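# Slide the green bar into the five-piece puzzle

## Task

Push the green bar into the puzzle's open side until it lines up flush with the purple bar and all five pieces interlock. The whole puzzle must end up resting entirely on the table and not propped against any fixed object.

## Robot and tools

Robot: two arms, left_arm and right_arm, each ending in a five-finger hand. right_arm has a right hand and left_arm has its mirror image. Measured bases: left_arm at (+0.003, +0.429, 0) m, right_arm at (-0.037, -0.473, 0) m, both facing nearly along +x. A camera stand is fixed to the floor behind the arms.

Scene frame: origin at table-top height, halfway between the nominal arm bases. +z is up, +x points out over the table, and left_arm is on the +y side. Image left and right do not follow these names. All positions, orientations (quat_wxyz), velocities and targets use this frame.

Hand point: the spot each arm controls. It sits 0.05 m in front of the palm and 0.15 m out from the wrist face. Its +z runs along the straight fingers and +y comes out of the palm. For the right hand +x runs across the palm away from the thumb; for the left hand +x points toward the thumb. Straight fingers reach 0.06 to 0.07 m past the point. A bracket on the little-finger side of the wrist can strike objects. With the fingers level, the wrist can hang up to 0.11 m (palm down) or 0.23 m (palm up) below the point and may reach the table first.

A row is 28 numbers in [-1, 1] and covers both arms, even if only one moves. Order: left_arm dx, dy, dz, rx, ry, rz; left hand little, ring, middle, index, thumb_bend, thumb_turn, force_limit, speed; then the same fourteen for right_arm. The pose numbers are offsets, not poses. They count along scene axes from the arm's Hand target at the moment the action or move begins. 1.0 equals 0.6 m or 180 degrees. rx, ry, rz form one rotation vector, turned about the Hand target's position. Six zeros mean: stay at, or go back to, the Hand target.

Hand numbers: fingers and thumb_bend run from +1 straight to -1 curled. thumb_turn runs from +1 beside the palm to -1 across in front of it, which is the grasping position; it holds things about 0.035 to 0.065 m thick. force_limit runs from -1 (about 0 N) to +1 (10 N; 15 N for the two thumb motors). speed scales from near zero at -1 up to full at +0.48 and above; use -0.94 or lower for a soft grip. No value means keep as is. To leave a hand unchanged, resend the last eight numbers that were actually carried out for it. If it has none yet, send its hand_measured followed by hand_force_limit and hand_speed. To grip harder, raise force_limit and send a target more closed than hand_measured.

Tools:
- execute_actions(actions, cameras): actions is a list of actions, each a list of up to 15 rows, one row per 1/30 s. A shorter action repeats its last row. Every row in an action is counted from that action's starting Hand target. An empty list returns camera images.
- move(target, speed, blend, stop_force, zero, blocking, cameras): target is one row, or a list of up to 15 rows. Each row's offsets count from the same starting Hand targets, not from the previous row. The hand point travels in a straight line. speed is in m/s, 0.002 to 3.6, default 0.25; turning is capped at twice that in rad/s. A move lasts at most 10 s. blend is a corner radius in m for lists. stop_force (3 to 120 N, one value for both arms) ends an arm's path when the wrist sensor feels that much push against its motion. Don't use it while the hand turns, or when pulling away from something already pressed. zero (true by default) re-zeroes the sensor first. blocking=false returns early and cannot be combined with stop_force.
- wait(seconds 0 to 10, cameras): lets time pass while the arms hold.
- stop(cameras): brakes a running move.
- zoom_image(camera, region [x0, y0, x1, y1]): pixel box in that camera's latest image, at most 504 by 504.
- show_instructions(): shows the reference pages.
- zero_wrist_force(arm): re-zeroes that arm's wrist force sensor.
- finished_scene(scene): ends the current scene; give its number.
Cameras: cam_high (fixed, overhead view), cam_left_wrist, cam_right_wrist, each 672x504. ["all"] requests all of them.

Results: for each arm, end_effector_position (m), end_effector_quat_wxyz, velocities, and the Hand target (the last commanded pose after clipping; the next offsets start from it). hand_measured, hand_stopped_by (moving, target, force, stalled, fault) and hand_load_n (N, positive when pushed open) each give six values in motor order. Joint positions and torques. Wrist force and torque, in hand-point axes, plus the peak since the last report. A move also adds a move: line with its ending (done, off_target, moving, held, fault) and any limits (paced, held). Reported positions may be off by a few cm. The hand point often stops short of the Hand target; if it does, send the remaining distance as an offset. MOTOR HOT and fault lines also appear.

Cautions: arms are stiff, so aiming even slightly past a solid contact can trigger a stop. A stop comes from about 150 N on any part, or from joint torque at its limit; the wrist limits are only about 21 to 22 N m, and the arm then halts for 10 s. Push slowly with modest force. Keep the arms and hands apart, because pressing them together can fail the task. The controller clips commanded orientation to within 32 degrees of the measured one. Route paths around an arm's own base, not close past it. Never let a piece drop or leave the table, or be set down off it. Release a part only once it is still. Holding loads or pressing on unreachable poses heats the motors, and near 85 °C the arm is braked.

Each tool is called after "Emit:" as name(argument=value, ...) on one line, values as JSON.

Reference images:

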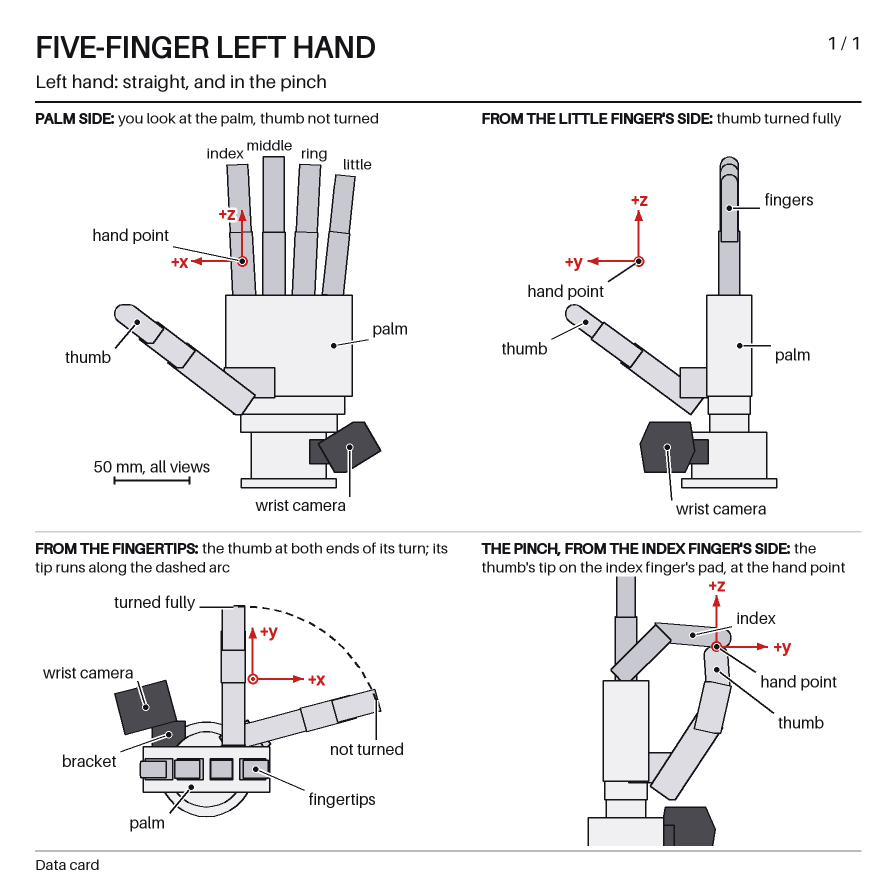

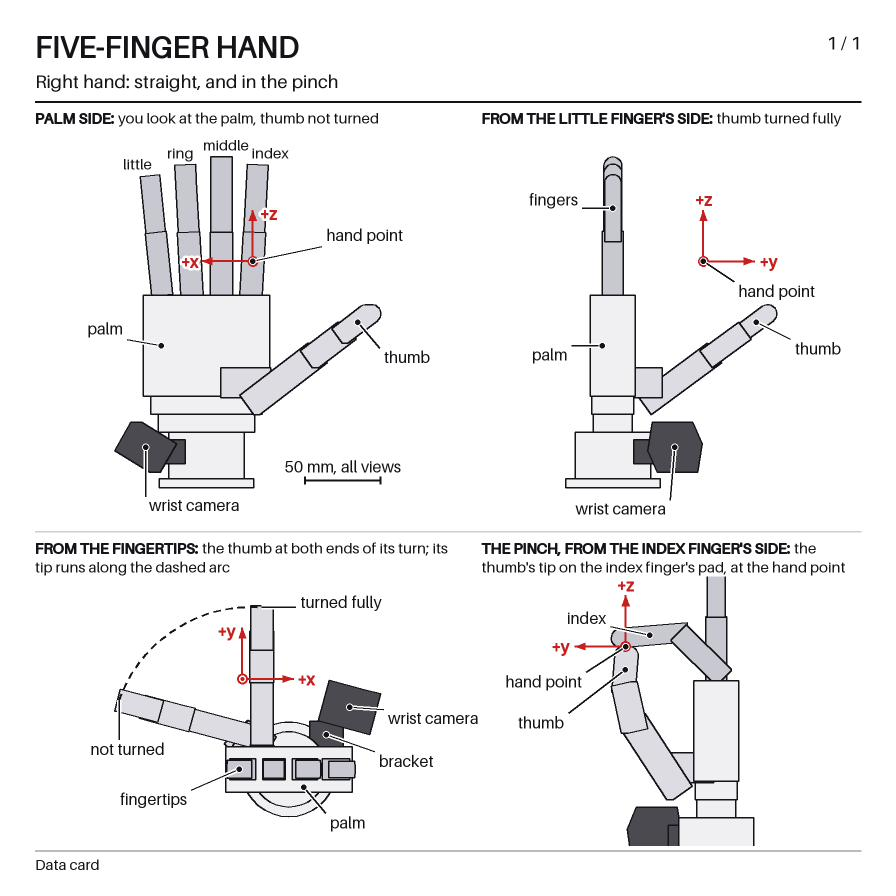

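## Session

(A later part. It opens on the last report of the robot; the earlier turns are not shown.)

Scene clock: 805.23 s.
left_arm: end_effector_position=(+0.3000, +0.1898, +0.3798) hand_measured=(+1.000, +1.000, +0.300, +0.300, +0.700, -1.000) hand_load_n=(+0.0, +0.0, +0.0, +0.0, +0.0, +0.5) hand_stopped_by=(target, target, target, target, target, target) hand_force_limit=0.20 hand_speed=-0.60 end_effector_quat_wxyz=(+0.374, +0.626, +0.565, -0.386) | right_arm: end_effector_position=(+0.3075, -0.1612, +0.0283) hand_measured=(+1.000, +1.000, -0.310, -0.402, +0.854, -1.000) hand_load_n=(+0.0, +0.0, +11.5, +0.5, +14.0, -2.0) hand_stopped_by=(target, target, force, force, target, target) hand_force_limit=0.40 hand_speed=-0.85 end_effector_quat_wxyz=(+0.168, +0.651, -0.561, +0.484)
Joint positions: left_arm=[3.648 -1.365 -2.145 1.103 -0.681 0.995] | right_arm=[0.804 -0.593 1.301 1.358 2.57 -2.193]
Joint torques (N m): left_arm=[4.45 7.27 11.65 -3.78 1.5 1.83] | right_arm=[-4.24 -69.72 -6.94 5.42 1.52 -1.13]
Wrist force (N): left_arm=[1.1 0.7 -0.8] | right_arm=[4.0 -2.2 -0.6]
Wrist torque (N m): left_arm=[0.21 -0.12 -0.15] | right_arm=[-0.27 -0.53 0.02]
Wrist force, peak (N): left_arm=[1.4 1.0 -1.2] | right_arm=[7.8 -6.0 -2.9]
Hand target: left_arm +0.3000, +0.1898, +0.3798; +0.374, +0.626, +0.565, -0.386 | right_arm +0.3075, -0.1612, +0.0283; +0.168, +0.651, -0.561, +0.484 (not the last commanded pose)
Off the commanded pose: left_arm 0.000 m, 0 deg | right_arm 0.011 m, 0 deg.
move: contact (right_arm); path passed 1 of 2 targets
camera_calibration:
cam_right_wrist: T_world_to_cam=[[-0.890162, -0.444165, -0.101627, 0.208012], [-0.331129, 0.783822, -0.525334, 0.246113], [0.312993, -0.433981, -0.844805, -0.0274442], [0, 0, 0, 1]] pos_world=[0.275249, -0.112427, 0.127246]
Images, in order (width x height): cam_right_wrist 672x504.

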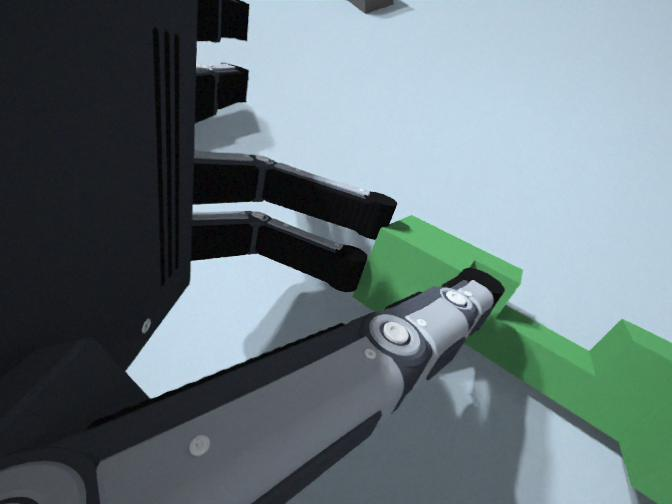

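Emit:
move(target=[0,0,0,0,0,0,1,1,0.3,0.3,0.7,-1,0.2,-0.6,0,0,-0.001,0,0,0,1,1,0.1,0.1,0.85,-1,0.4,-0.6], speed=0.015, cameras=["cam_right_wrist"])

Scene clock: 807.77 s.
left_arm: end_effector_position=(+0.3000, +0.1898, +0.3798) hand_measured=(+1.000, +1.000, +0.300, +0.300, +0.700, -1.000) hand_load_n=(+0.0, +0.0, +0.0, +0.5, +0.0, +0.5) hand_stopped_by=(target, target, target, target, target, target) hand_force_limit=0.20 hand_speed=-0.60 end_effector_quat_wxyz=(+0.374, +0.626, +0.565, -0.386) | right_arm: end_effector_position=(+0.3075, -0.1612, +0.0277) hand_measured=(+1.000, +1.000, +0.100, +0.100, +0.850, -1.000) hand_load_n=(+0.0, +0.0, +0.0, +0.0, +0.0, +0.0) hand_stopped_by=(target, target, target, target, target, target) hand_force_limit=0.40 hand_speed=-0.60 end_effector_quat_wxyz=(+0.168, +0.651, -0.561, +0.484)
Joint positions: left_arm=[3.648 -1.365 -2.145 1.103 -0.681 0.995] | right_arm=[0.804 -0.592 1.301 1.357 2.57 -2.193]
Joint torques (N m): left_arm=[4.06 7.74 12.02 -3.92 1.36 1.86] | right_arm=[-3.56 -51.73 -16.49 1.65 1.32 -0.65]
Wrist force (N): left_arm=[1.1 0.8 -1.1] | right_arm=[3.0 -1.0 0.4]
Wrist torque (N m): left_arm=[0.25 -0.14 -0.15] | right_arm=[-0.16 -0.51 0.13]
Wrist force, peak (N): left_arm=[1.5 0.9 -1.2] | right_arm=[5.8 -2.6 -2.4]
Hand target: left_arm +0.3000, +0.1898, +0.3798; +0.374, +0.626, +0.565, -0.386 | right_arm +0.3075, -0.1612, +0.0277; +0.168, +0.651, -0.561, +0.484
Off the commanded pose: left_arm 0.000 m, 0 deg | right_arm 0.000 m, 0 deg.
move: done
camera_calibration:
cam_right_wrist: T_world_to_cam=[[-0.890161, -0.444197, -0.101505, 0.207887], [-0.331219, 0.783797, -0.525316, 0.245895], [0.312903, -0.433995, -0.844831, -0.0279682], [0, 0, 0, 1]] pos_world=[0.275249, -0.112527, 0.126646]
Images, in order (width x height): cam_right_wrist 672x504.

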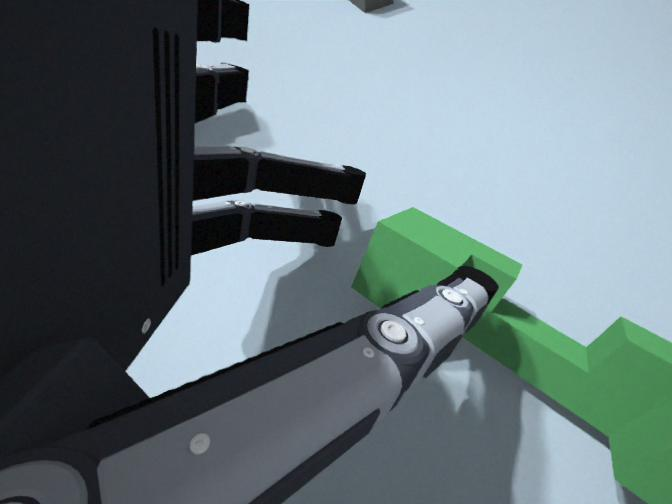

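Emit:
move(target=[0,0,0,0,0,0,1,1,0.3,0.3,0.7,-1,0.2,-0.6,0.004,0.02,0.0145,0,0,0,1,1,0.1,0.1,0.85,-1,0.4,-0.6], speed=0.025, cameras=["cam_right_wrist"])

Scene clock: 813.90 s.
left_arm: end_effector_position=(+0.3000, +0.1898, +0.3798) hand_measured=(+1.000, +1.000, +0.300, +0.300, +0.700, -1.000) hand_load_n=(+0.0, +0.0, +0.5, +0.0, +0.0, +0.0) hand_stopped_by=(target, target, target, target, target, target) hand_force_limit=0.20 hand_speed=-0.60 end_effector_quat_wxyz=(+0.374, +0.626, +0.565, -0.386) | right_arm: end_effector_position=(+0.3098, -0.1491, +0.0364) hand_measured=(+1.000, +1.000, +0.100, +0.100, +0.850, -1.000) hand_load_n=(+0.0, +0.0, +0.0, +0.0, +0.0, +0.5) hand_stopped_by=(target, target, target, target, target, target) hand_force_limit=0.40 hand_speed=-0.60 end_effector_quat_wxyz=(+0.168, +0.651, -0.561, +0.483) end_effector_velocity=(-0.001, +0.000, +0.000) end_effector_angular_velocity=(+0.001, -0.002, +0.004)
Joint positions: left_arm=[3.648 -1.365 -2.145 1.103 -0.681 0.995] | right_arm=[0.815 -0.582 1.256 1.408 2.564 -2.175]
Joint velocities: left_arm=[within noise] | right_arm=[0.002 -0.001 0.003 -0.006 0.002 -0.002]
Joint torques (N m): left_arm=[5.62 7.77 11.97 -3.84 1.53 1.82] | right_arm=[-6.26 -63.54 -4.99 1.63 0.73 -1.43]
Wrist force (N): left_arm=[1.2 0.8 -1.1] | right_arm=[2.7 -0.9 0.6]
Wrist torque (N m): left_arm=[0.25 -0.15 -0.15] | right_arm=[-0.13 -0.50 0.13]
Wrist force, peak (N): left_arm=[1.5 0.8 -1.2] | right_arm=[3.1 -1.4 0.6]
Hand target: left_arm +0.3000, +0.1898, +0.3798; +0.374, +0.626, +0.565, -0.386 | right_arm +0.3099, -0.1492, +0.0364; +0.168, +0.651, -0.561, +0.484
Off the commanded pose: left_arm 0.000 m, 0 deg | right_arm 0.000 m, 0 deg.
move: done
camera_calibration:
cam_right_wrist: T_world_to_cam=[[-0.890162, -0.444165, -0.101627, 0.216202], [-0.331129, 0.783822, -0.525334, 0.241671], [0.312993, -0.433981, -0.844805, -0.0161978], [0, 0, 0, 1]] pos_world=[0.277549, -0.100427, 0.135246]
Images, in order (width x height): cam_right_wrist 672x504.

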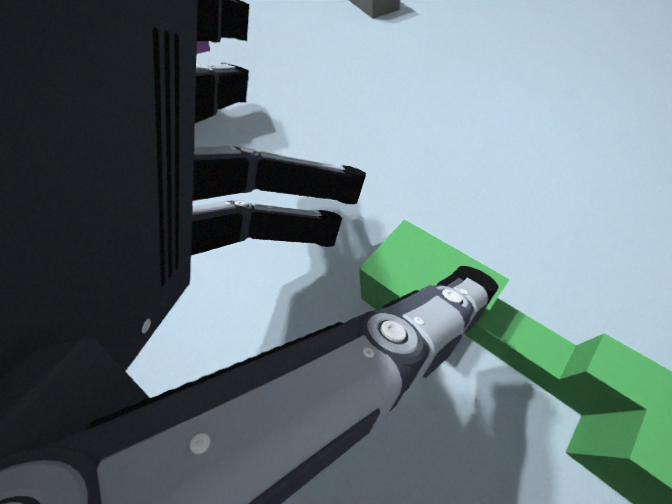

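Emit:
move(target=[[0,0,0,0,0,0,1,1,0.3,0.3,0.7,-1,0.2,-0.6,0.004,0.018,0.01,0,0,0,1,1,0.1,0.1,0.85,-1,0.4,-0.6],[0,0,0,0,0,0,1,1,0.3,0.3,0.7,-1,0.2,-0.6,0.004,0.018,0.15,0,0,0,1,1,0.1,0.1,0.85,-1,0.4,-0.6],[0,0,0,0,0,0,1,1,0.3,0.3,0.7,-1,0.2,-0.6,0,0.0,0.2,0.3,-0.058,0,1,1,0.1,0.1,0.85,-1,0.4,-0.6]], speed=[0.04,0.15,0.4], cameras=["cam_right_wrist"])

Scene clock: 819.80 s.
left_arm: end_effector_position=(+0.3000, +0.1898, +0.3798) hand_measured=(+1.000, +1.000, +0.300, +0.300, +0.700, -1.000) hand_load_n=(+0.0, +0.0, +0.0, +0.0, +0.0, +0.0) hand_stopped_by=(target, target, target, target, target, target) hand_force_limit=0.20 hand_speed=-0.60 end_effector_quat_wxyz=(+0.374, +0.626, +0.565, -0.386) | right_arm: end_effector_position=(+0.3122, -0.1385, +0.0689) hand_measured=(+1.000, +1.000, +0.100, +0.100, +0.850, -1.000) hand_load_n=(+0.0, +0.0, +0.0, +0.0, -0.5, +0.0) hand_stopped_by=(target, target, target, target, target, target) hand_force_limit=0.40 hand_speed=-0.60 end_effector_quat_wxyz=(+0.168, +0.651, -0.561, +0.483)
Joint positions: left_arm=[3.648 -1.365 -2.145 1.103 -0.681 0.995] | right_arm=[0.825 -0.608 1.212 1.491 2.559 -2.16]
Joint torques (N m): left_arm=[4.75 7.87 12.48 -3.8 1.4 1.81] | right_arm=[-6.48 -56.43 -9.79 1.52 2.04 -1.2]
Wrist force (N): left_arm=[1.1 0.9 -1.1] | right_arm=[3.2 -1.2 0.3]
Wrist torque (N m): left_arm=[0.26 -0.15 -0.15] | right_arm=[-0.14 -0.54 0.15]
Wrist force, peak (N): left_arm=[1.6 0.9 -1.2] | right_arm=[9.1 -4.1 -3.3]
Hand target: left_arm +0.3000, +0.1898, +0.3798; +0.374, +0.626, +0.565, -0.386 | right_arm +0.3122, -0.1385, +0.0689; +0.168, +0.651, -0.561, +0.483 (not the last commanded pose)
Off the commanded pose: left_arm 0.000 m, 0 deg | right_arm 0.088 m, 55 deg.
move: held (right_arm; a check stopped the path); path passed 1 of 3 targets; limits=held
pose unreachable (right arm): on one or more control steps of this call, first in action 0 (counted from 0), this arm could not follow its commanded pose, so it was not sent that pose on those steps. It may still have moved: this result reports where it is.
cause: moving toward the commanded pose would bring two parts of the arm too close to each other (joints 4 (wrist 1) to 6 (wrist 3) lie between them).
camera_calibration:
cam_right_wrist: T_world_to_cam=[[-0.890165, -0.444216, -0.10138, 0.226349], [-0.331316, 0.783799, -0.525252, 0.251188], [0.312786, -0.433972, -0.844886, 0.0152222], [0, 0, 0, 1]] pos_world=[0.279949, -0.0897272, 0.167745]
Images, in order (width x height): cam_right_wrist 672x504.

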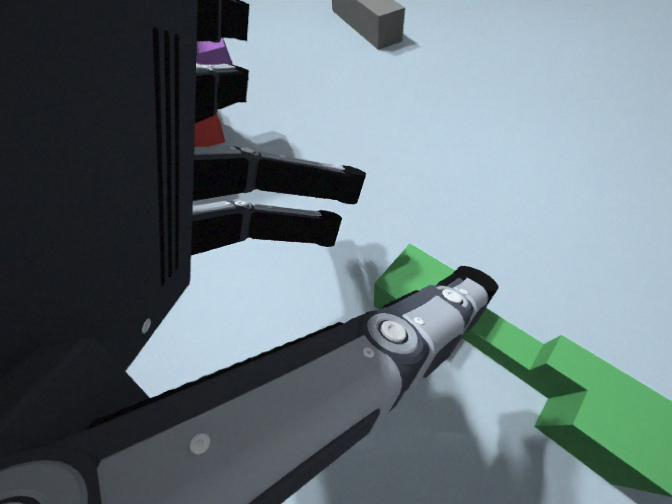

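Emit:
move(target=[[0,0,0,0,0,0,1,1,0.3,0.3,0.7,-1,0.2,-0.6,0,0,0.05,0.15,-0.029,0,1,1,0.2,0.2,0.7,-1,0.4,-0.6],[0,0,0,0,0,0,1,1,0.3,0.3,0.7,-1,0.2,-0.6,-0.02,-0.03,0.12,0.3,-0.058,0,1,1,0.2,0.2,0.7,-1,0.4,-0.6]], speed=[0.4,0.4], blend=[0.02,0], cameras=["cam_right_wrist","cam_high"])

Scene clock: 826.47 s.
left_arm: end_effector_position=(+0.3000, +0.1898, +0.3798) hand_measured=(+1.000, +1.000, +0.300, +0.300, +0.700, -1.000) hand_load_n=(+0.0, +0.0, +0.0, +0.0, +0.0, +0.0) hand_stopped_by=(target, target, target, target, target, target) hand_force_limit=0.20 hand_speed=-0.60 end_effector_quat_wxyz=(+0.374, +0.626, +0.565, -0.386) | right_arm: end_effector_position=(+0.3002, -0.1565, +0.1409) hand_measured=(+1.000, +1.000, +0.200, +0.200, +0.700, -1.000) hand_load_n=(+0.0, +0.0, +0.0, +0.0, +0.0, +0.0) hand_stopped_by=(target, target, target, target, target, target) hand_force_limit=0.40 hand_speed=-0.60 end_effector_quat_wxyz=(+0.195, -0.611, +0.731, -0.232)
Joint positions: left_arm=[3.648 -1.365 -2.145 1.103 -0.681 0.995] | right_arm=[0.531 -1.365 1.762 0.685 1.964 -2.512]
Joint torques (N m): left_arm=[4.26 8.32 12.35 -3.75 1.29 1.91] | right_arm=[-6.8 -42.1 -9.57 0.36 -1.36 1.5]
Wrist force (N): left_arm=[1.1 1.0 -1.2] | right_arm=[0.6 -2.2 0.1]
Wrist torque (N m): left_arm=[0.27 -0.15 -0.15] | right_arm=[-0.33 -0.14 0.08]
Wrist force, peak (N): left_arm=[1.5 1.1 -1.2] | right_arm=[3.2 -1.1 0.5]
Hand target: left_arm +0.3000, +0.1898, +0.3798; +0.374, +0.626, +0.565, -0.386 | right_arm +0.3002, -0.1565, +0.1409; +0.195, -0.611, +0.731, -0.232
Off the commanded pose: left_arm 0.000 m, 0 deg | right_arm 0.000 m, 0 deg.
move: done
camera_calibration:
cam_right_wrist: T_world_to_cam=[[-0.825415, -0.10956, -0.553793, 0.311622], [-0.306897, 0.910449, 0.277303, 0.198615], [0.473819, 0.398847, -0.785122, 0.14555], [0, 0, 0, 1]] pos_world=[0.249208, -0.20474, 0.231772]
Images, in order (width x height): cam_high 672x504, cam_right_wrist 672x504.

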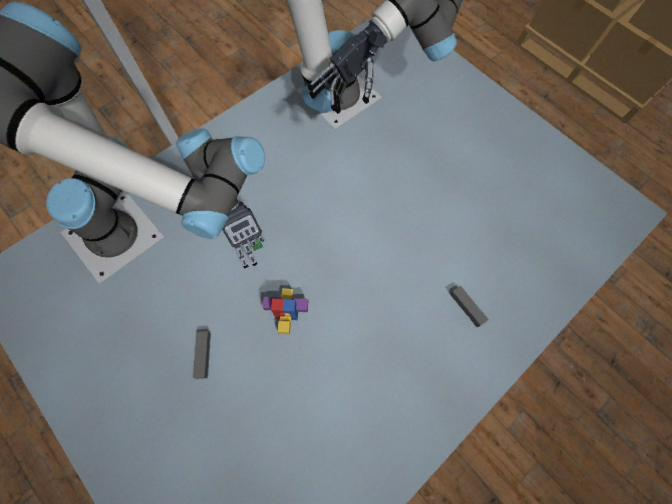

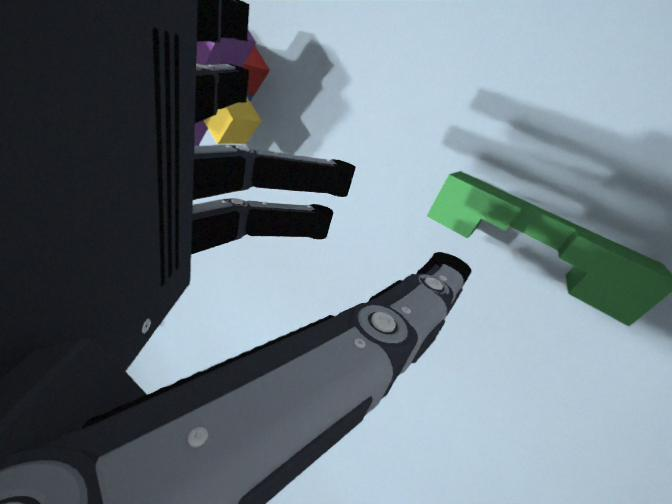

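Emit:
zoom_image(camera="cam_right_wrist", region=[420, 150, 672, 350])

Scaled by 2.000 from the camera's 672x504 image, which has a finer 960x720 frame.

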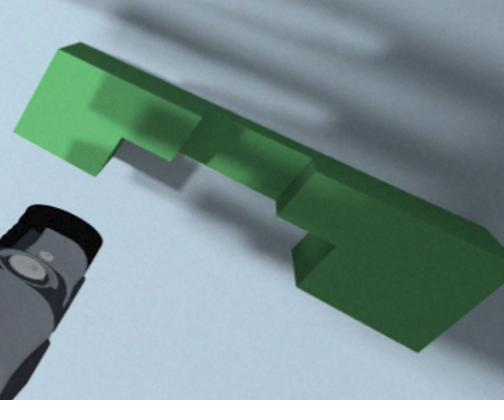

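Emit:
move(target=[0,0,0,0,0,0,1,1,0.3,0.3,0.7,-1,0.2,-0.6,-0.0265,-0.0027,-0.12,-0.0064,-0.0247,-0.0244,1,1,0.25,0.3,0.7,-1,0.3,-0.5], speed=0.2, cameras=["cam_right_wrist"])

Emit:
zoom_image(camera="cam_right_wrist", region=[320, 150, 572, 350])

Scene clock: 865.47 s.
left_arm: end_effector_position=(+0.3000, +0.1898, +0.3798) hand_measured=(+1.000, +1.000, +0.300, +0.300, +0.700, -1.000) hand_load_n=(+0.0, -0.5, +0.0, +0.0, +0.0, +0.0) hand_stopped_by=(target, target, target, target, target, target) hand_force_limit=0.20 hand_speed=-0.60 end_effector_quat_wxyz=(+0.374, +0.626, +0.565, -0.386) | right_arm: end_effector_position=(+0.2843, -0.1581, +0.0690) hand_measured=(+1.000, +1.000, +0.250, +0.300, +0.700, -1.000) hand_load_n=(+0.0, -0.5, +0.0, +0.0, +0.0, +0.0) hand_stopped_by=(target, target, target, target, target, target) hand_force_limit=0.30 hand_speed=-0.50 end_effector_quat_wxyz=(+0.208, -0.575, +0.743, -0.270)
Joint positions: left_arm=[3.648 -1.365 -2.145 1.103 -0.681 0.995] | right_arm=[0.612 -1.295 1.906 0.473 2.09 -2.388]
Joint torques (N m): left_arm=[5.52 7.82 12.52 -3.68 1.36 1.82] | right_arm=[4.95 -26.75 -9.81 0.27 2.83 1.57]
Wrist force (N): left_arm=[1.3 0.8 -1.1] | right_arm=[0.6 -1.7 0.4]
Wrist torque (N m): left_arm=[0.24 -0.15 -0.15] | right_arm=[-0.29 -0.15 0.01]
Wrist force, peak (N): left_arm=[1.2 1.1 -1.3] | right_arm=[0.6 -3.1 -0.4]
Hand target: left_arm +0.3000, +0.1898, +0.3798; +0.374, +0.626, +0.565, -0.386 | right_arm +0.2843, -0.1581, +0.0689; +0.208, -0.575, +0.744, -0.270
Off the commanded pose: left_arm 0.000 m, 0 deg | right_arm 0.000 m, 0 deg.
move: done
camera_calibration:
cam_right_wrist: T_world_to_cam=[[-0.786515, -0.0594099, -0.614707, 0.259569], [-0.256128, 0.937102, 0.237146, 0.207639], [0.561954, 0.343963, -0.752261, 0.0612128], [0, 0, 0, 1]] pos_world=[0.222938, -0.200213, 0.156366]
Images, in order (width x height): cam_right_wrist 672x504.

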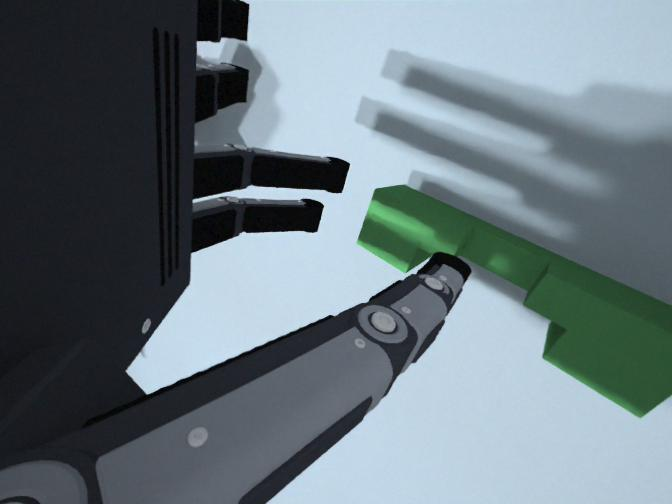

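Scaled by 2.000 from the camera's 672x504 image, which has a finer 960x720 frame.

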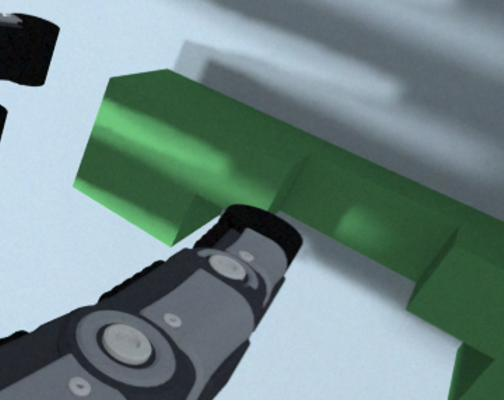

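Emit:
move(target=[[0,0,0,0,0,0,1,1,0.3,0.3,0.7,-1,0.2,-0.6,-0.008,-0.004,0,0,0,0,1,1,0.2,0.25,0.7,-1,0.3,-0.5],[0,0,0,0,0,0,1,1,0.3,0.3,0.7,-1,0.2,-0.6,-0.008,-0.004,-0.035,0,0,0,1,1,0.2,0.25,0.7,-1,0.3,-0.5],[0,0,0,0,0,0,1,1,0.3,0.3,0.7,-1,0.2,-0.6,-0.008,-0.004,-0.06,0,0,0,1,1,0.2,0.25,0.7,-1,0.3,-0.5]], speed=[0.06,0.05,0.015], stop_force=3, cameras=["cam_right_wrist"])

Emit:
zoom_image(camera="cam_right_wrist", region=[300, 150, 552, 350])

Scene clock: 884.10 s.
left_arm: end_effector_position=(+0.3000, +0.1898, +0.3798) hand_measured=(+1.000, +1.000, +0.300, +0.300, +0.700, -1.000) hand_load_n=(+0.0, +0.0, +0.0, +0.0, +0.0, +0.0) hand_stopped_by=(target, target, target, target, target, target) hand_force_limit=0.20 hand_speed=-0.60 end_effector_quat_wxyz=(+0.374, +0.626, +0.565, -0.386) | right_arm: end_effector_position=(+0.2795, -0.1605, +0.0329) hand_measured=(+1.000, +1.000, +0.200, +0.250, +0.700, -1.000) hand_load_n=(-0.5, +0.0, +0.0, +0.0, +0.0, +0.0) hand_stopped_by=(target, target, target, target, target, target) hand_force_limit=0.30 hand_speed=-0.50 end_effector_quat_wxyz=(+0.208, -0.575, +0.744, -0.270)
Joint positions: left_arm=[3.648 -1.365 -2.145 1.103 -0.681 0.995] | right_arm=[0.615 -1.248 1.958 0.376 2.092 -2.386]
Joint torques (N m): left_arm=[4.11 9.09 12.56 -3.7 1.45 1.86] | right_arm=[-7.05 -43.81 -26.49 4.53 -1.25 -1.44]
Wrist force (N): left_arm=[1.2 0.7 -0.9] | right_arm=[0.5 -1.8 0.3]
Wrist torque (N m): left_arm=[0.21 -0.14 -0.14] | right_arm=[-0.30 -0.15 0.01]
Wrist force, peak (N): left_arm=[1.4 1.0 -1.3] | right_arm=[0.6 -2.2 0.2]
Hand target: left_arm +0.3000, +0.1898, +0.3798; +0.374, +0.626, +0.565, -0.386 | right_arm +0.2795, -0.1605, +0.0329; +0.208, -0.575, +0.744, -0.270
Off the commanded pose: left_arm 0.000 m, 0 deg | right_arm 0.000 m, 0 deg.
move: done
camera_calibration:
cam_right_wrist: T_world_to_cam=[[-0.7865, -0.0592897, -0.614737, 0.233401], [-0.255981, 0.937149, 0.237119, 0.217269], [0.562042, 0.343856, -0.752245, 0.0376272], [0, 0, 0, 1]] pos_world=[0.218038, -0.202713, 0.120266]
Images, in order (width x height): cam_right_wrist 672x504.

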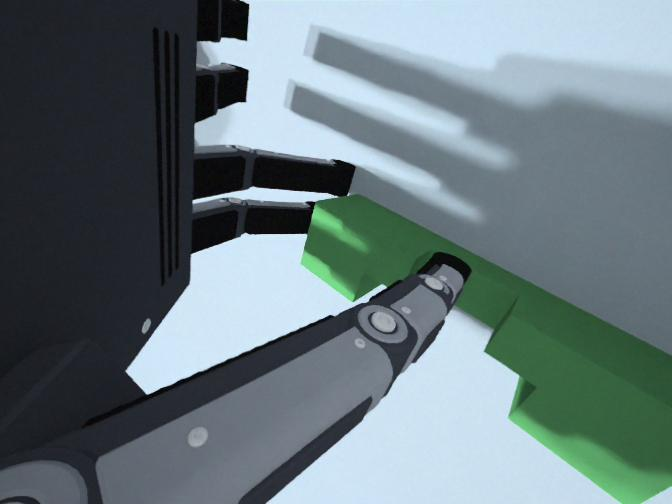

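Scaled by 2.000 from the camera's 672x504 image, which has a finer 960x720 frame.

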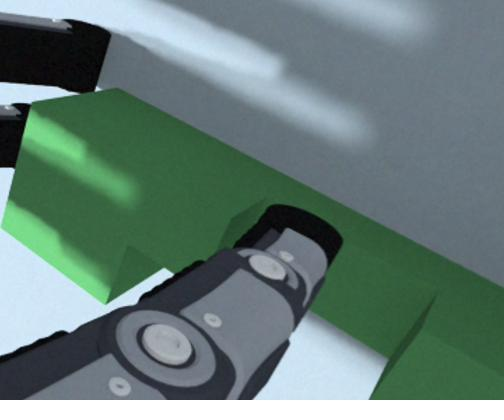

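Emit:
move(target=[0,0,0,0,0,0,1,1,0.3,0.3,0.7,-1,0.2,-0.6,0,0,-0.012,0,0,0,1,1,0.2,0.25,0.7,-1,0.3,-0.5], speed=0.01, stop_force=3)

Scene clock: 892.17 s.
left_arm: end_effector_position=(+0.3000, +0.1898, +0.3798) hand_measured=(+1.000, +1.000, +0.300, +0.300, +0.700, -1.000) hand_load_n=(+0.0, +0.0, +0.0, +0.0, +0.0, +0.0) hand_stopped_by=(target, target, target, target, target, target) hand_force_limit=0.20 hand_speed=-0.60 end_effector_quat_wxyz=(+0.374, +0.626, +0.565, -0.386) | right_arm: end_effector_position=(+0.2795, -0.1604, +0.0319) hand_measured=(+1.000, +1.000, +0.200, +0.250, +0.700, -1.000) hand_load_n=(+0.0, +0.0, +0.0, +0.0, +0.0, +0.0) hand_stopped_by=(target, target, target, target, target, target) hand_force_limit=0.30 hand_speed=-0.50 end_effector_quat_wxyz=(+0.209, -0.575, +0.744, -0.270)
Joint positions: left_arm=[3.648 -1.365 -2.145 1.103 -0.681 0.995] | right_arm=[0.615 -1.247 1.959 0.373 2.092 -2.386]
Joint torques (N m): left_arm=[5.19 9.32 13.29 -3.65 1.39 1.83] | right_arm=[-5.52 -43.92 -25.65 1.67 -0.99 -1.44]
Wrist force (N): left_arm=[1.0 0.7 -1.1] | right_arm=[0.8 -2.9 -0.8]
Wrist torque (N m): left_arm=[0.23 -0.12 -0.16] | right_arm=[-0.25 -0.17 0.00]
Wrist force, peak (N): left_arm=[1.5 0.8 -1.0] | right_arm=[0.2 -10.7 -8.1]
Hand target: left_arm +0.3000, +0.1898, +0.3798; +0.374, +0.626, +0.565, -0.386 | right_arm +0.2796, -0.1604, +0.0319; +0.209, -0.575, +0.744, -0.270 (not the last commanded pose)
Off the commanded pose: left_arm 0.000 m, 0 deg | right_arm 0.006 m, 0 deg.
move: contact (right_arm)

Emit:
move(target=[0,0,0,0,0,0,1,1,0.3,0.3,0.7,-1,0.2,-0.6,0,0,0.0015,0,0,0,1,1,-0.4,-0.4,0.7,-1,0.3,-0.85], speed=0.02)

Emit:
move(target=[0,0,0,0,0,0,1,1,0.3,0.3,0.7,-1,0.2,-0.6,0,0,0,0,0,0,1,1,-0.44,-0.44,0.7,-1,0.35,-0.85], cameras=["cam_right_wrist"])

Emit:
zoom_image(camera="cam_right_wrist", region=[300, 150, 552, 350])

Scene clock: 897.40 s.
left_arm: end_effector_position=(+0.3000, +0.1898, +0.3798) hand_measured=(+1.000, +1.000, +0.300, +0.300, +0.700, -1.000) hand_load_n=(+0.0, +0.0, +0.0, +0.0, +0.0, +0.0) hand_stopped_by=(target, target, target, target, target, target) hand_force_limit=0.20 hand_speed=-0.60 end_effector_quat_wxyz=(+0.374, +0.626, +0.565, -0.386) | right_arm: end_effector_position=(+0.2796, -0.1604, +0.0329) hand_measured=(+1.000, +1.000, +0.078, +0.044, +0.702, -1.000) hand_load_n=(+0.0, +0.0, +6.5, +9.5, +12.0, -1.0) hand_stopped_by=(target, target, force, force, target, target) hand_force_limit=0.30 hand_speed=-0.85 end_effector_quat_wxyz=(+0.209, -0.575, +0.744, -0.270)
Joint positions: left_arm=[3.648 -1.365 -2.145 1.103 -0.681 0.995] | right_arm=[0.615 -1.248 1.958 0.376 2.092 -2.386]
Joint torques (N m): left_arm=[4.5 8.36 12.02 -3.57 1.34 1.82] | right_arm=[-4.71 -40.43 -23.43 3.44 -1.23 -1.43]
Wrist force (N): left_arm=[1.0 0.6 -1.1] | right_arm=[0.4 -2.2 -0.1]
Wrist torque (N m): left_arm=[0.21 -0.13 -0.15] | right_arm=[-0.37 -0.14 0.03]
Wrist force, peak (N): left_arm=[1.2 0.9 -1.4] | right_arm=[0.5 -3.6 -1.6]
Hand target: left_arm +0.3000, +0.1898, +0.3798; +0.374, +0.626, +0.565, -0.386 | right_arm +0.2796, -0.1604, +0.0328; +0.209, -0.575, +0.744, -0.270
Off the commanded pose: left_arm 0.000 m, 0 deg | right_arm 0.000 m, 0 deg.
move: done

Scene clock: 897.90 s.
left_arm: end_effector_position=(+0.3000, +0.1898, +0.3798) hand_measured=(+1.000, +1.000, +0.300, +0.300, +0.700, -1.000) hand_load_n=(+0.0, +0.0, +0.0, +0.0, +0.0, +0.0) hand_stopped_by=(target, target, target, target, target, target) hand_force_limit=0.20 hand_speed=-0.60 end_effector_quat_wxyz=(+0.374, +0.626, +0.565, -0.386) | right_arm: end_effector_position=(+0.2796, -0.1604, +0.0329) hand_measured=(+1.000, +1.000, +0.068, +0.044, +0.704, -1.000) hand_load_n=(+0.0, +0.0, +11.0, +7.0, +14.0, -0.5) hand_stopped_by=(target, target, force, force, target, target) hand_force_limit=0.35 hand_speed=-0.85 end_effector_quat_wxyz=(+0.209, -0.575, +0.744, -0.270)
Joint positions: left_arm=[3.648 -1.365 -2.145 1.103 -0.681 0.995] | right_arm=[0.615 -1.248 1.958 0.376 2.092 -2.386]
Joint torques (N m): left_arm=[4 9.18 12.17 -3.69 1.42 1.91] | right_arm=[-5.63 -35.23 -19.41 1.25 -1.14 -1.21]
Wrist force (N): left_arm=[1.2 0.7 -1.1] | right_arm=[0.5 -2.0 0.0]
Wrist torque (N m): left_arm=[0.23 -0.16 -0.14] | right_arm=[-0.37 -0.14 0.02]
Wrist force, peak (N): left_arm=[1.4 0.7 -1.1] | right_arm=[0.6 -2.3 0.0]
Hand target: left_arm +0.3000, +0.1898, +0.3798; +0.374, +0.626, +0.565, -0.386 | right_arm +0.2796, -0.1604, +0.0328; +0.209, -0.575, +0.744, -0.270
Off the commanded pose: left_arm 0.000 m, 0 deg | right_arm 0.000 m, 0 deg.
move: done
camera_calibration:
cam_right_wrist: T_world_to_cam=[[-0.786334, -0.0592123, -0.614958, 0.233491], [-0.25605, 0.937117, 0.237173, 0.217202], [0.562244, 0.343957, -0.752048, 0.0374902], [0, 0, 0, 1]] pos_world=[0.218138, -0.202613, 0.120267]
Images, in order (width x height): cam_right_wrist 672x504.

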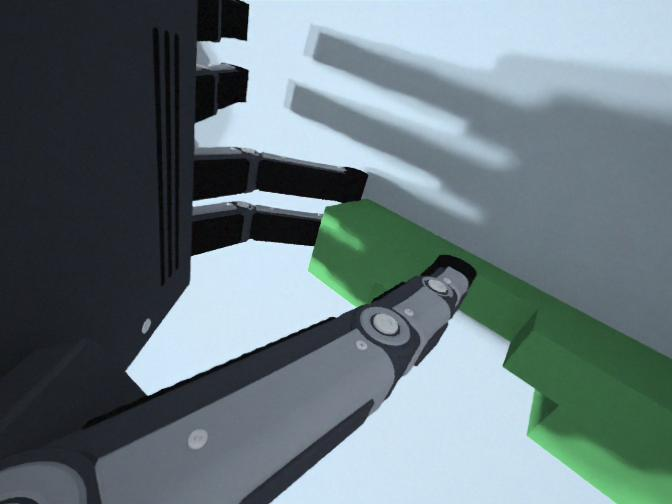

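Scaled by 2.000 from the camera's 672x504 image, which has a finer 960x720 frame.

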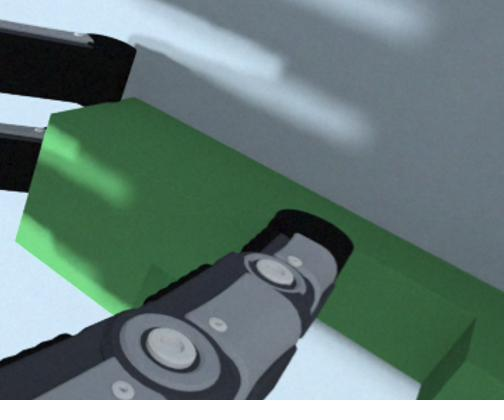

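Emit:
move(target=[[0,0,0,0,0,0,1,1,0.3,0.3,0.7,-1,0.2,-0.6,0,0,0.035,0,0,0,1,1,-0.44,-0.44,0.7,-1,0.35,-0.85],[0,0,0,0,0,0,1,1,0.3,0.3,0.7,-1,0.2,-0.6,0,0,0.2,0,0,0,1,1,-0.44,-0.44,0.7,-1,0.35,-0.85]], speed=[0.03,0.12], cameras=["cam_right_wrist","cam_left_wrist"])

Scene clock: 910.77 s.
left_arm: end_effector_position=(+0.3000, +0.1898, +0.3798) hand_measured=(+1.000, +1.000, +0.300, +0.300, +0.700, -1.000) hand_load_n=(+0.0, +0.0, +0.5, +0.0, +0.0, +0.0) hand_stopped_by=(target, target, target, target, target, target) hand_force_limit=0.20 hand_speed=-0.60 end_effector_quat_wxyz=(+0.374, +0.626, +0.565, -0.386) | right_arm: end_effector_position=(+0.2796, -0.1604, +0.1528) hand_measured=(+1.000, +1.000, +0.068, +0.044, +0.704, -1.000) hand_load_n=(+0.0, +0.0, +11.0, +6.5, +14.5, -0.5) hand_stopped_by=(target, target, force, force, target, target) hand_force_limit=0.35 hand_speed=-0.85 end_effector_quat_wxyz=(+0.209, -0.575, +0.744, -0.270)
Joint positions: left_arm=[3.648 -1.365 -2.145 1.103 -0.681 0.995] | right_arm=[0.615 -1.404 1.801 0.688 2.092 -2.386]
Joint torques (N m): left_arm=[4.18 9.59 11.6 -3.57 1.43 1.86] | right_arm=[-1.31 -28.57 -22.85 4.09 0.73 1.99]
Wrist force (N): left_arm=[1.1 0.7 -1.0] | right_arm=[0.5 -1.4 0.7]
Wrist torque (N m): left_arm=[0.23 -0.12 -0.15] | right_arm=[-0.27 -0.14 0.00]
Wrist force, peak (N): left_arm=[1.5 0.9 -1.2] | right_arm=[0.7 -2.4 -0.2]
Hand target: left_arm +0.3000, +0.1898, +0.3798; +0.374, +0.626, +0.565, -0.386 | right_arm +0.2796, -0.1604, +0.1528; +0.209, -0.575, +0.744, -0.270
Off the commanded pose: left_arm 0.000 m, 0 deg | right_arm 0.000 m, 0 deg.
move: done
camera_calibration:
cam_left_wrist: T_world_to_cam=[[-0.934649, 0.250097, -0.25275, 0.326035], [0.346026, 0.803355, -0.484651, -0.0744783], [0.0818383, -0.540437, -0.837395, 0.511678], [0, 0, 0, 1]] pos_world=[0.288624, 0.254822, 0.474786]
cam_right_wrist: T_world_to_cam=[[-0.786267, -0.0591041, -0.615053, 0.307255], [-0.256053, 0.937089, 0.23728, 0.188734], [0.562335, 0.344052, -0.751936, 0.127634], [0, 0, 0, 1]] pos_world=[0.218138, -0.202613, 0.240168]
Images, in order (width x height): cam_left_wrist 672x504, cam_right_wrist 672x504.

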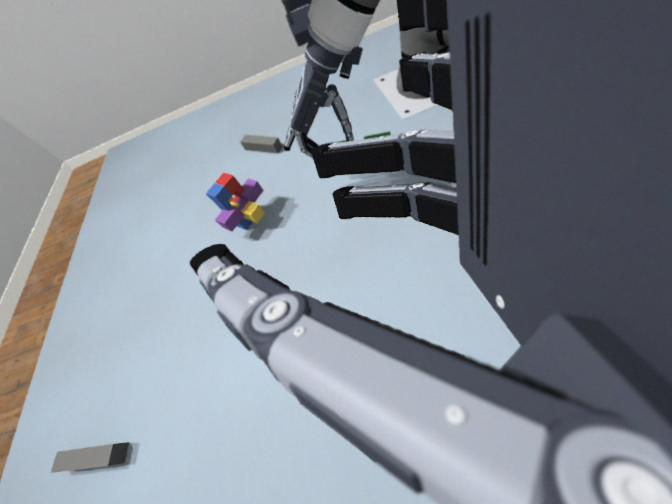

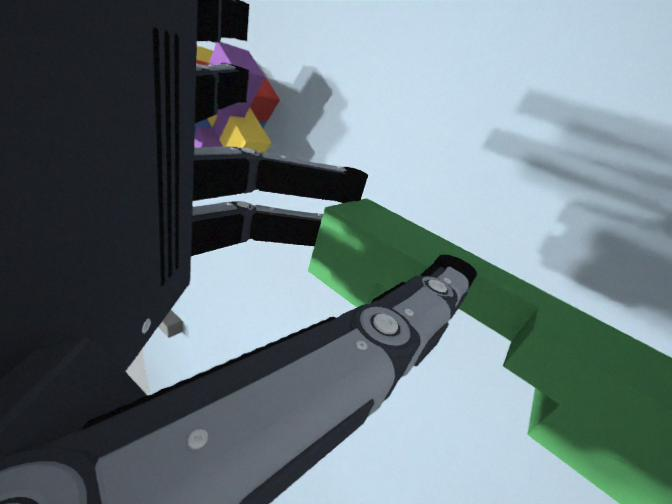

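Emit:
move(target=[[0,0,0,0,0,0,1,1,0.3,0.3,0.7,-1,0.2,-0.6,0.084,-0.1993,0.112,0,0,0,1,1,-0.44,-0.44,0.7,-1,0.35,-0.85],[0,0,0,0,0,0,1,1,0.3,0.3,0.7,-1,0.2,-0.6,0.284,-0.3993,0.0787,0,0,0.1667,1,1,-0.44,-0.44,0.7,-1,0.35,-0.85],[0,0,0,0,0,0,1,1,0.3,0.3,0.7,-1,0.2,-0.6,0.4673,-0.2827,0.012,0,0,0.335,1,1,-0.44,-0.44,0.7,-1,0.35,-0.85],[0,0,0,0,0,0,1,1,0.3,0.3,0.7,-1,0.2,-0.6,0.5267,-0.1568,-0.038,0,0,0.335,1,1,-0.44,-0.44,0.7,-1,0.35,-0.85]], speed=0.16, blend=[0.03,0.03,0.03,0], cameras=["cam_right_wrist","cam_left_wrist","cam_high"])

Scene clock: 938.47 s.
left_arm: end_effector_position=(+0.3000, +0.1898, +0.3798) hand_measured=(+1.000, +1.000, +0.300, +0.300, +0.700, -1.000) hand_load_n=(+0.0, +0.0, +0.0, +0.0, +0.0, +0.5) hand_stopped_by=(target, target, target, target, target, target) hand_force_limit=0.20 hand_speed=-0.60 end_effector_quat_wxyz=(+0.374, +0.626, +0.565, -0.386) | right_arm: end_effector_position=(+0.5955, -0.2546, +0.1301) hand_measured=(+1.000, +1.000, +0.068, +0.044, +0.704, -1.000) hand_load_n=(+0.0, +0.0, +11.0, +7.0, +14.5, -0.5) hand_stopped_by=(target, target, force, force, target, target) hand_force_limit=0.35 hand_speed=-0.85 end_effector_quat_wxyz=(-0.316, +0.871, -0.354, +0.129)
Joint positions: left_arm=[3.648 -1.365 -2.145 1.103 -0.681 0.995] | right_arm=[-0.052 -0.872 1.073 0.856 1.078 -3.841]
Joint torques (N m): left_arm=[4.36 9.33 12.26 -3.42 1.45 1.83] | right_arm=[6.26 -49.55 -27.94 1.76 -2.57 1.49]
Wrist force (N): left_arm=[1.2 0.9 -1.1] | right_arm=[1.0 -1.5 0.1]
Wrist torque (N m): left_arm=[0.26 -0.16 -0.14] | right_arm=[-0.23 -0.19 0.06]
Wrist force, peak (N): left_arm=[1.1 1.2 -1.3] | right_arm=[0.2 -2.3 1.8]
Hand target: left_arm +0.3000, +0.1898, +0.3798; +0.374, +0.626, +0.565, -0.386 | right_arm +0.5956, -0.2545, +0.1300; -0.316, +0.871, -0.354, +0.129
Off the commanded pose: left_arm 0.000 m, 0 deg | right_arm 0.000 m, 0 deg.
move: done
camera_calibration:
cam_left_wrist: T_world_to_cam=[[-0.934649, 0.250097, -0.25275, 0.326035], [0.346026, 0.803355, -0.484651, -0.0744783], [0.0818383, -0.540437, -0.837395, 0.511678], [0, 0, 0, 1]] pos_world=[0.288624, 0.254822, 0.474786]
cam_right_wrist: T_world_to_cam=[[-0.33812, -0.712428, -0.614915, 0.102895], [-0.940885, 0.241837, 0.237172, 0.594118], [-0.0202591, 0.658757, -0.752083, 0.392382], [0, 0, 0, 1]] pos_world=[0.601737, -0.328859, 0.217467]

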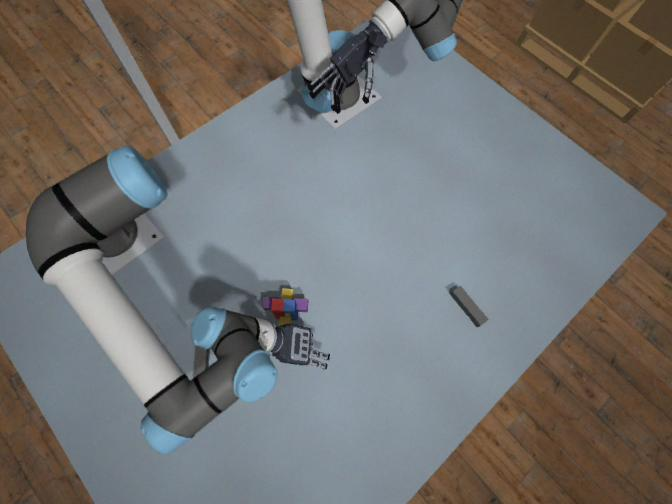

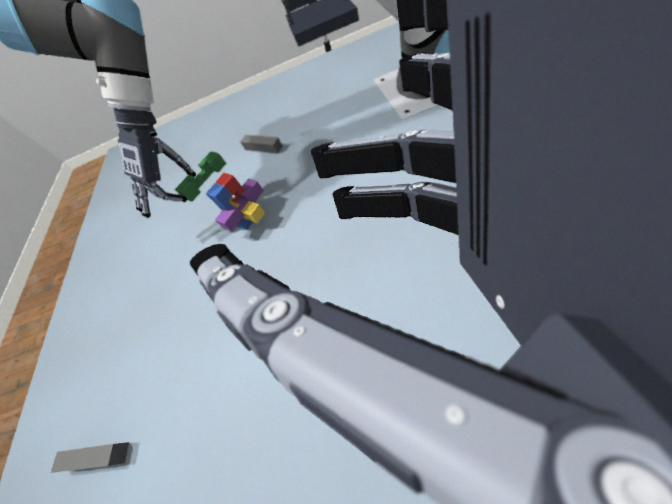

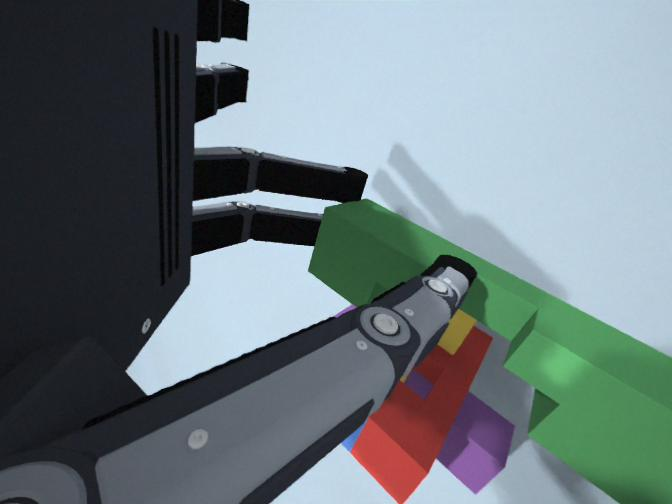

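Emit:
move(target=[[0.1267,-0.4663,-0.02,0,0,0.167,1,1,0.3,0.3,0.7,-1,0.2,-0.6,0,0,0,0,0,0,1,1,-0.44,-0.44,0.7,-1,0.35,-0.85],[0.1267,-0.4663,-0.1513,0,0,0.167,1,1,0.3,0.3,0.7,-1,0.2,-0.6,0,0,0,0,0,0,1,1,-0.44,-0.44,0.7,-1,0.35,-0.85]], speed=0.2, blend=[0.03,0], cameras=["cam_right_wrist","cam_left_wrist"])

Scene clock: 951.03 s.
left_arm: end_effector_position=(+0.3761, -0.0900, +0.2890) hand_measured=(+1.000, +1.000, +0.300, +0.300, +0.700, -1.000) hand_load_n=(+0.0, +0.0, +0.0, +0.0, +0.0, +0.0) hand_stopped_by=(target, target, target, target, target, target) hand_force_limit=0.20 hand_speed=-0.60 end_effector_quat_wxyz=(+0.462, +0.458, +0.708, -0.275) | right_arm: end_effector_position=(+0.5956, -0.2545, +0.1300) hand_measured=(+1.000, +1.000, +0.068, +0.044, +0.704, -1.000) hand_load_n=(+0.0, +0.0, +11.0, +6.5, +14.5, -0.5) hand_stopped_by=(target, target, force, force, target, target) hand_force_limit=0.35 hand_speed=-0.85 end_effector_quat_wxyz=(-0.316, +0.871, -0.354, +0.129)
Joint positions: left_arm=[2.488 -1.705 -1.627 2.859 -1.186 -1.345] | right_arm=[-0.051 -0.872 1.073 0.856 1.078 -3.841]
Joint torques (N m): left_arm=[-5.26 38.69 14.72 1.42 -0.69 -2.09] | right_arm=[6.35 -48.33 -32.98 0.2 1.07 1.82]
Wrist force (N): left_arm=[1.3 0.8 -1.5] | right_arm=[0.8 -1.5 0.2]
Wrist torque (N m): left_arm=[0.22 -0.22 -0.06] | right_arm=[-0.23 -0.16 0.04]
Wrist force, peak (N): left_arm=[1.7 0.7 -2.7] | right_arm=[0.9 -1.9 0.5]
Hand target: left_arm +0.3760, -0.0900, +0.2890; +0.462, +0.458, +0.708, -0.275 | right_arm +0.5956, -0.2545, +0.1300; -0.316, +0.871, -0.354, +0.129
Off the commanded pose: left_arm 0.000 m, 0 deg | right_arm 0.000 m, 0 deg.
move: done
camera_calibration:
cam_left_wrist: T_world_to_cam=[[-0.934175, -0.251821, -0.252792, 0.398887], [-0.102965, 0.868577, -0.48474, 0.254757], [0.341636, -0.426803, -0.837331, 0.190797], [0, 0, 0, 1]] pos_world=[0.333678, -0.0393953, 0.384086]
cam_right_wrist: T_world_to_cam=[[-0.338189, -0.712342, -0.614977, 0.103084], [-0.940862, 0.241934, 0.237164, 0.594208], [-0.020158, 0.658815, -0.752035, 0.392266], [0, 0, 0, 1]] pos_world=[0.601837, -0.328759, 0.217467]
Images, in order (width x height): cam_left_wrist 672x504, cam_right_wrist 672x504.

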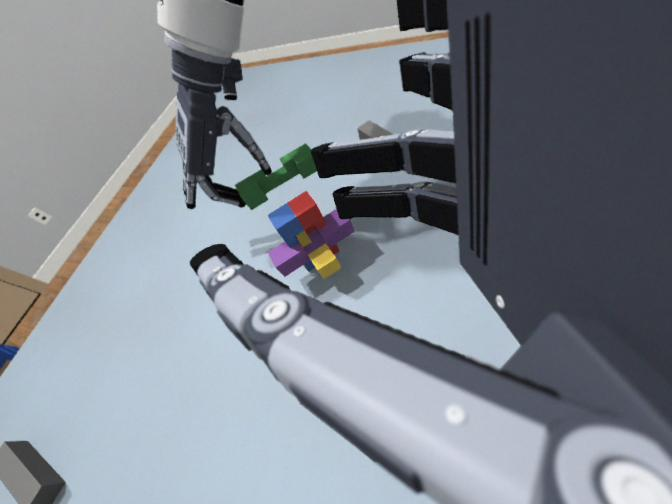

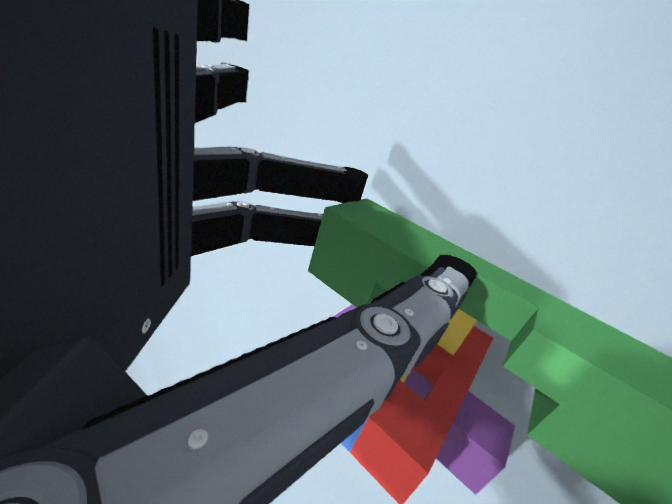

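Zoom both.

Emit:
zoom_image(camera="cam_left_wrist", region=[220, 130, 370, 290])

Emit:
zoom_image(camera="cam_right_wrist", region=[300, 190, 672, 504])

Scaled by 3.150 from the camera's 672x504 image, which has a finer 960x720 frame.

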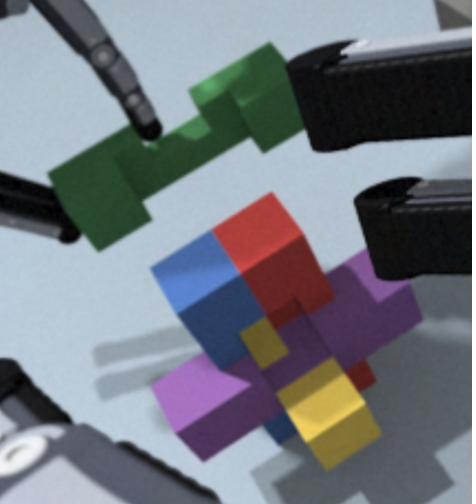

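Scaled by 1.355 from the camera's 672x504 image, which has a finer 960x720 frame.

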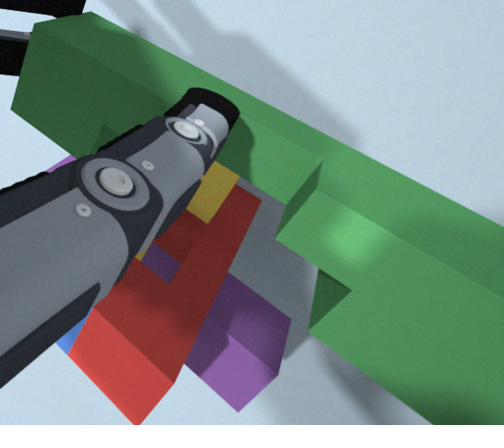

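Emit:
zoom_image(camera="cam_left_wrist", region=[225, 130, 335, 220])

Emit:
zoom_image(camera="cam_left_wrist", region=[260, 185, 370, 285])

Scaled by 4.582 from the camera's 672x504 image, which has a finer 960x720 frame.

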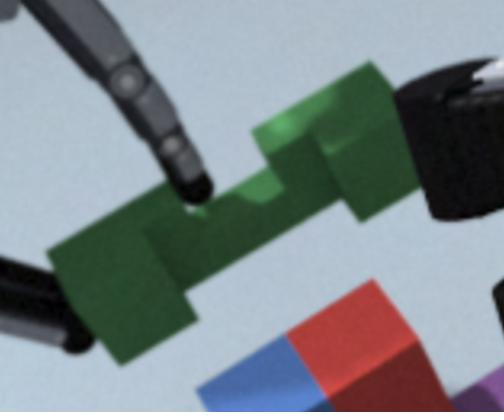

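Scaled by 4.582 from the camera's 672x504 image, which has a finer 960x720 frame.

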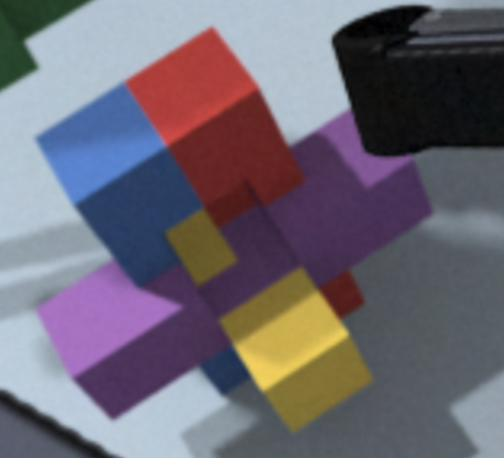

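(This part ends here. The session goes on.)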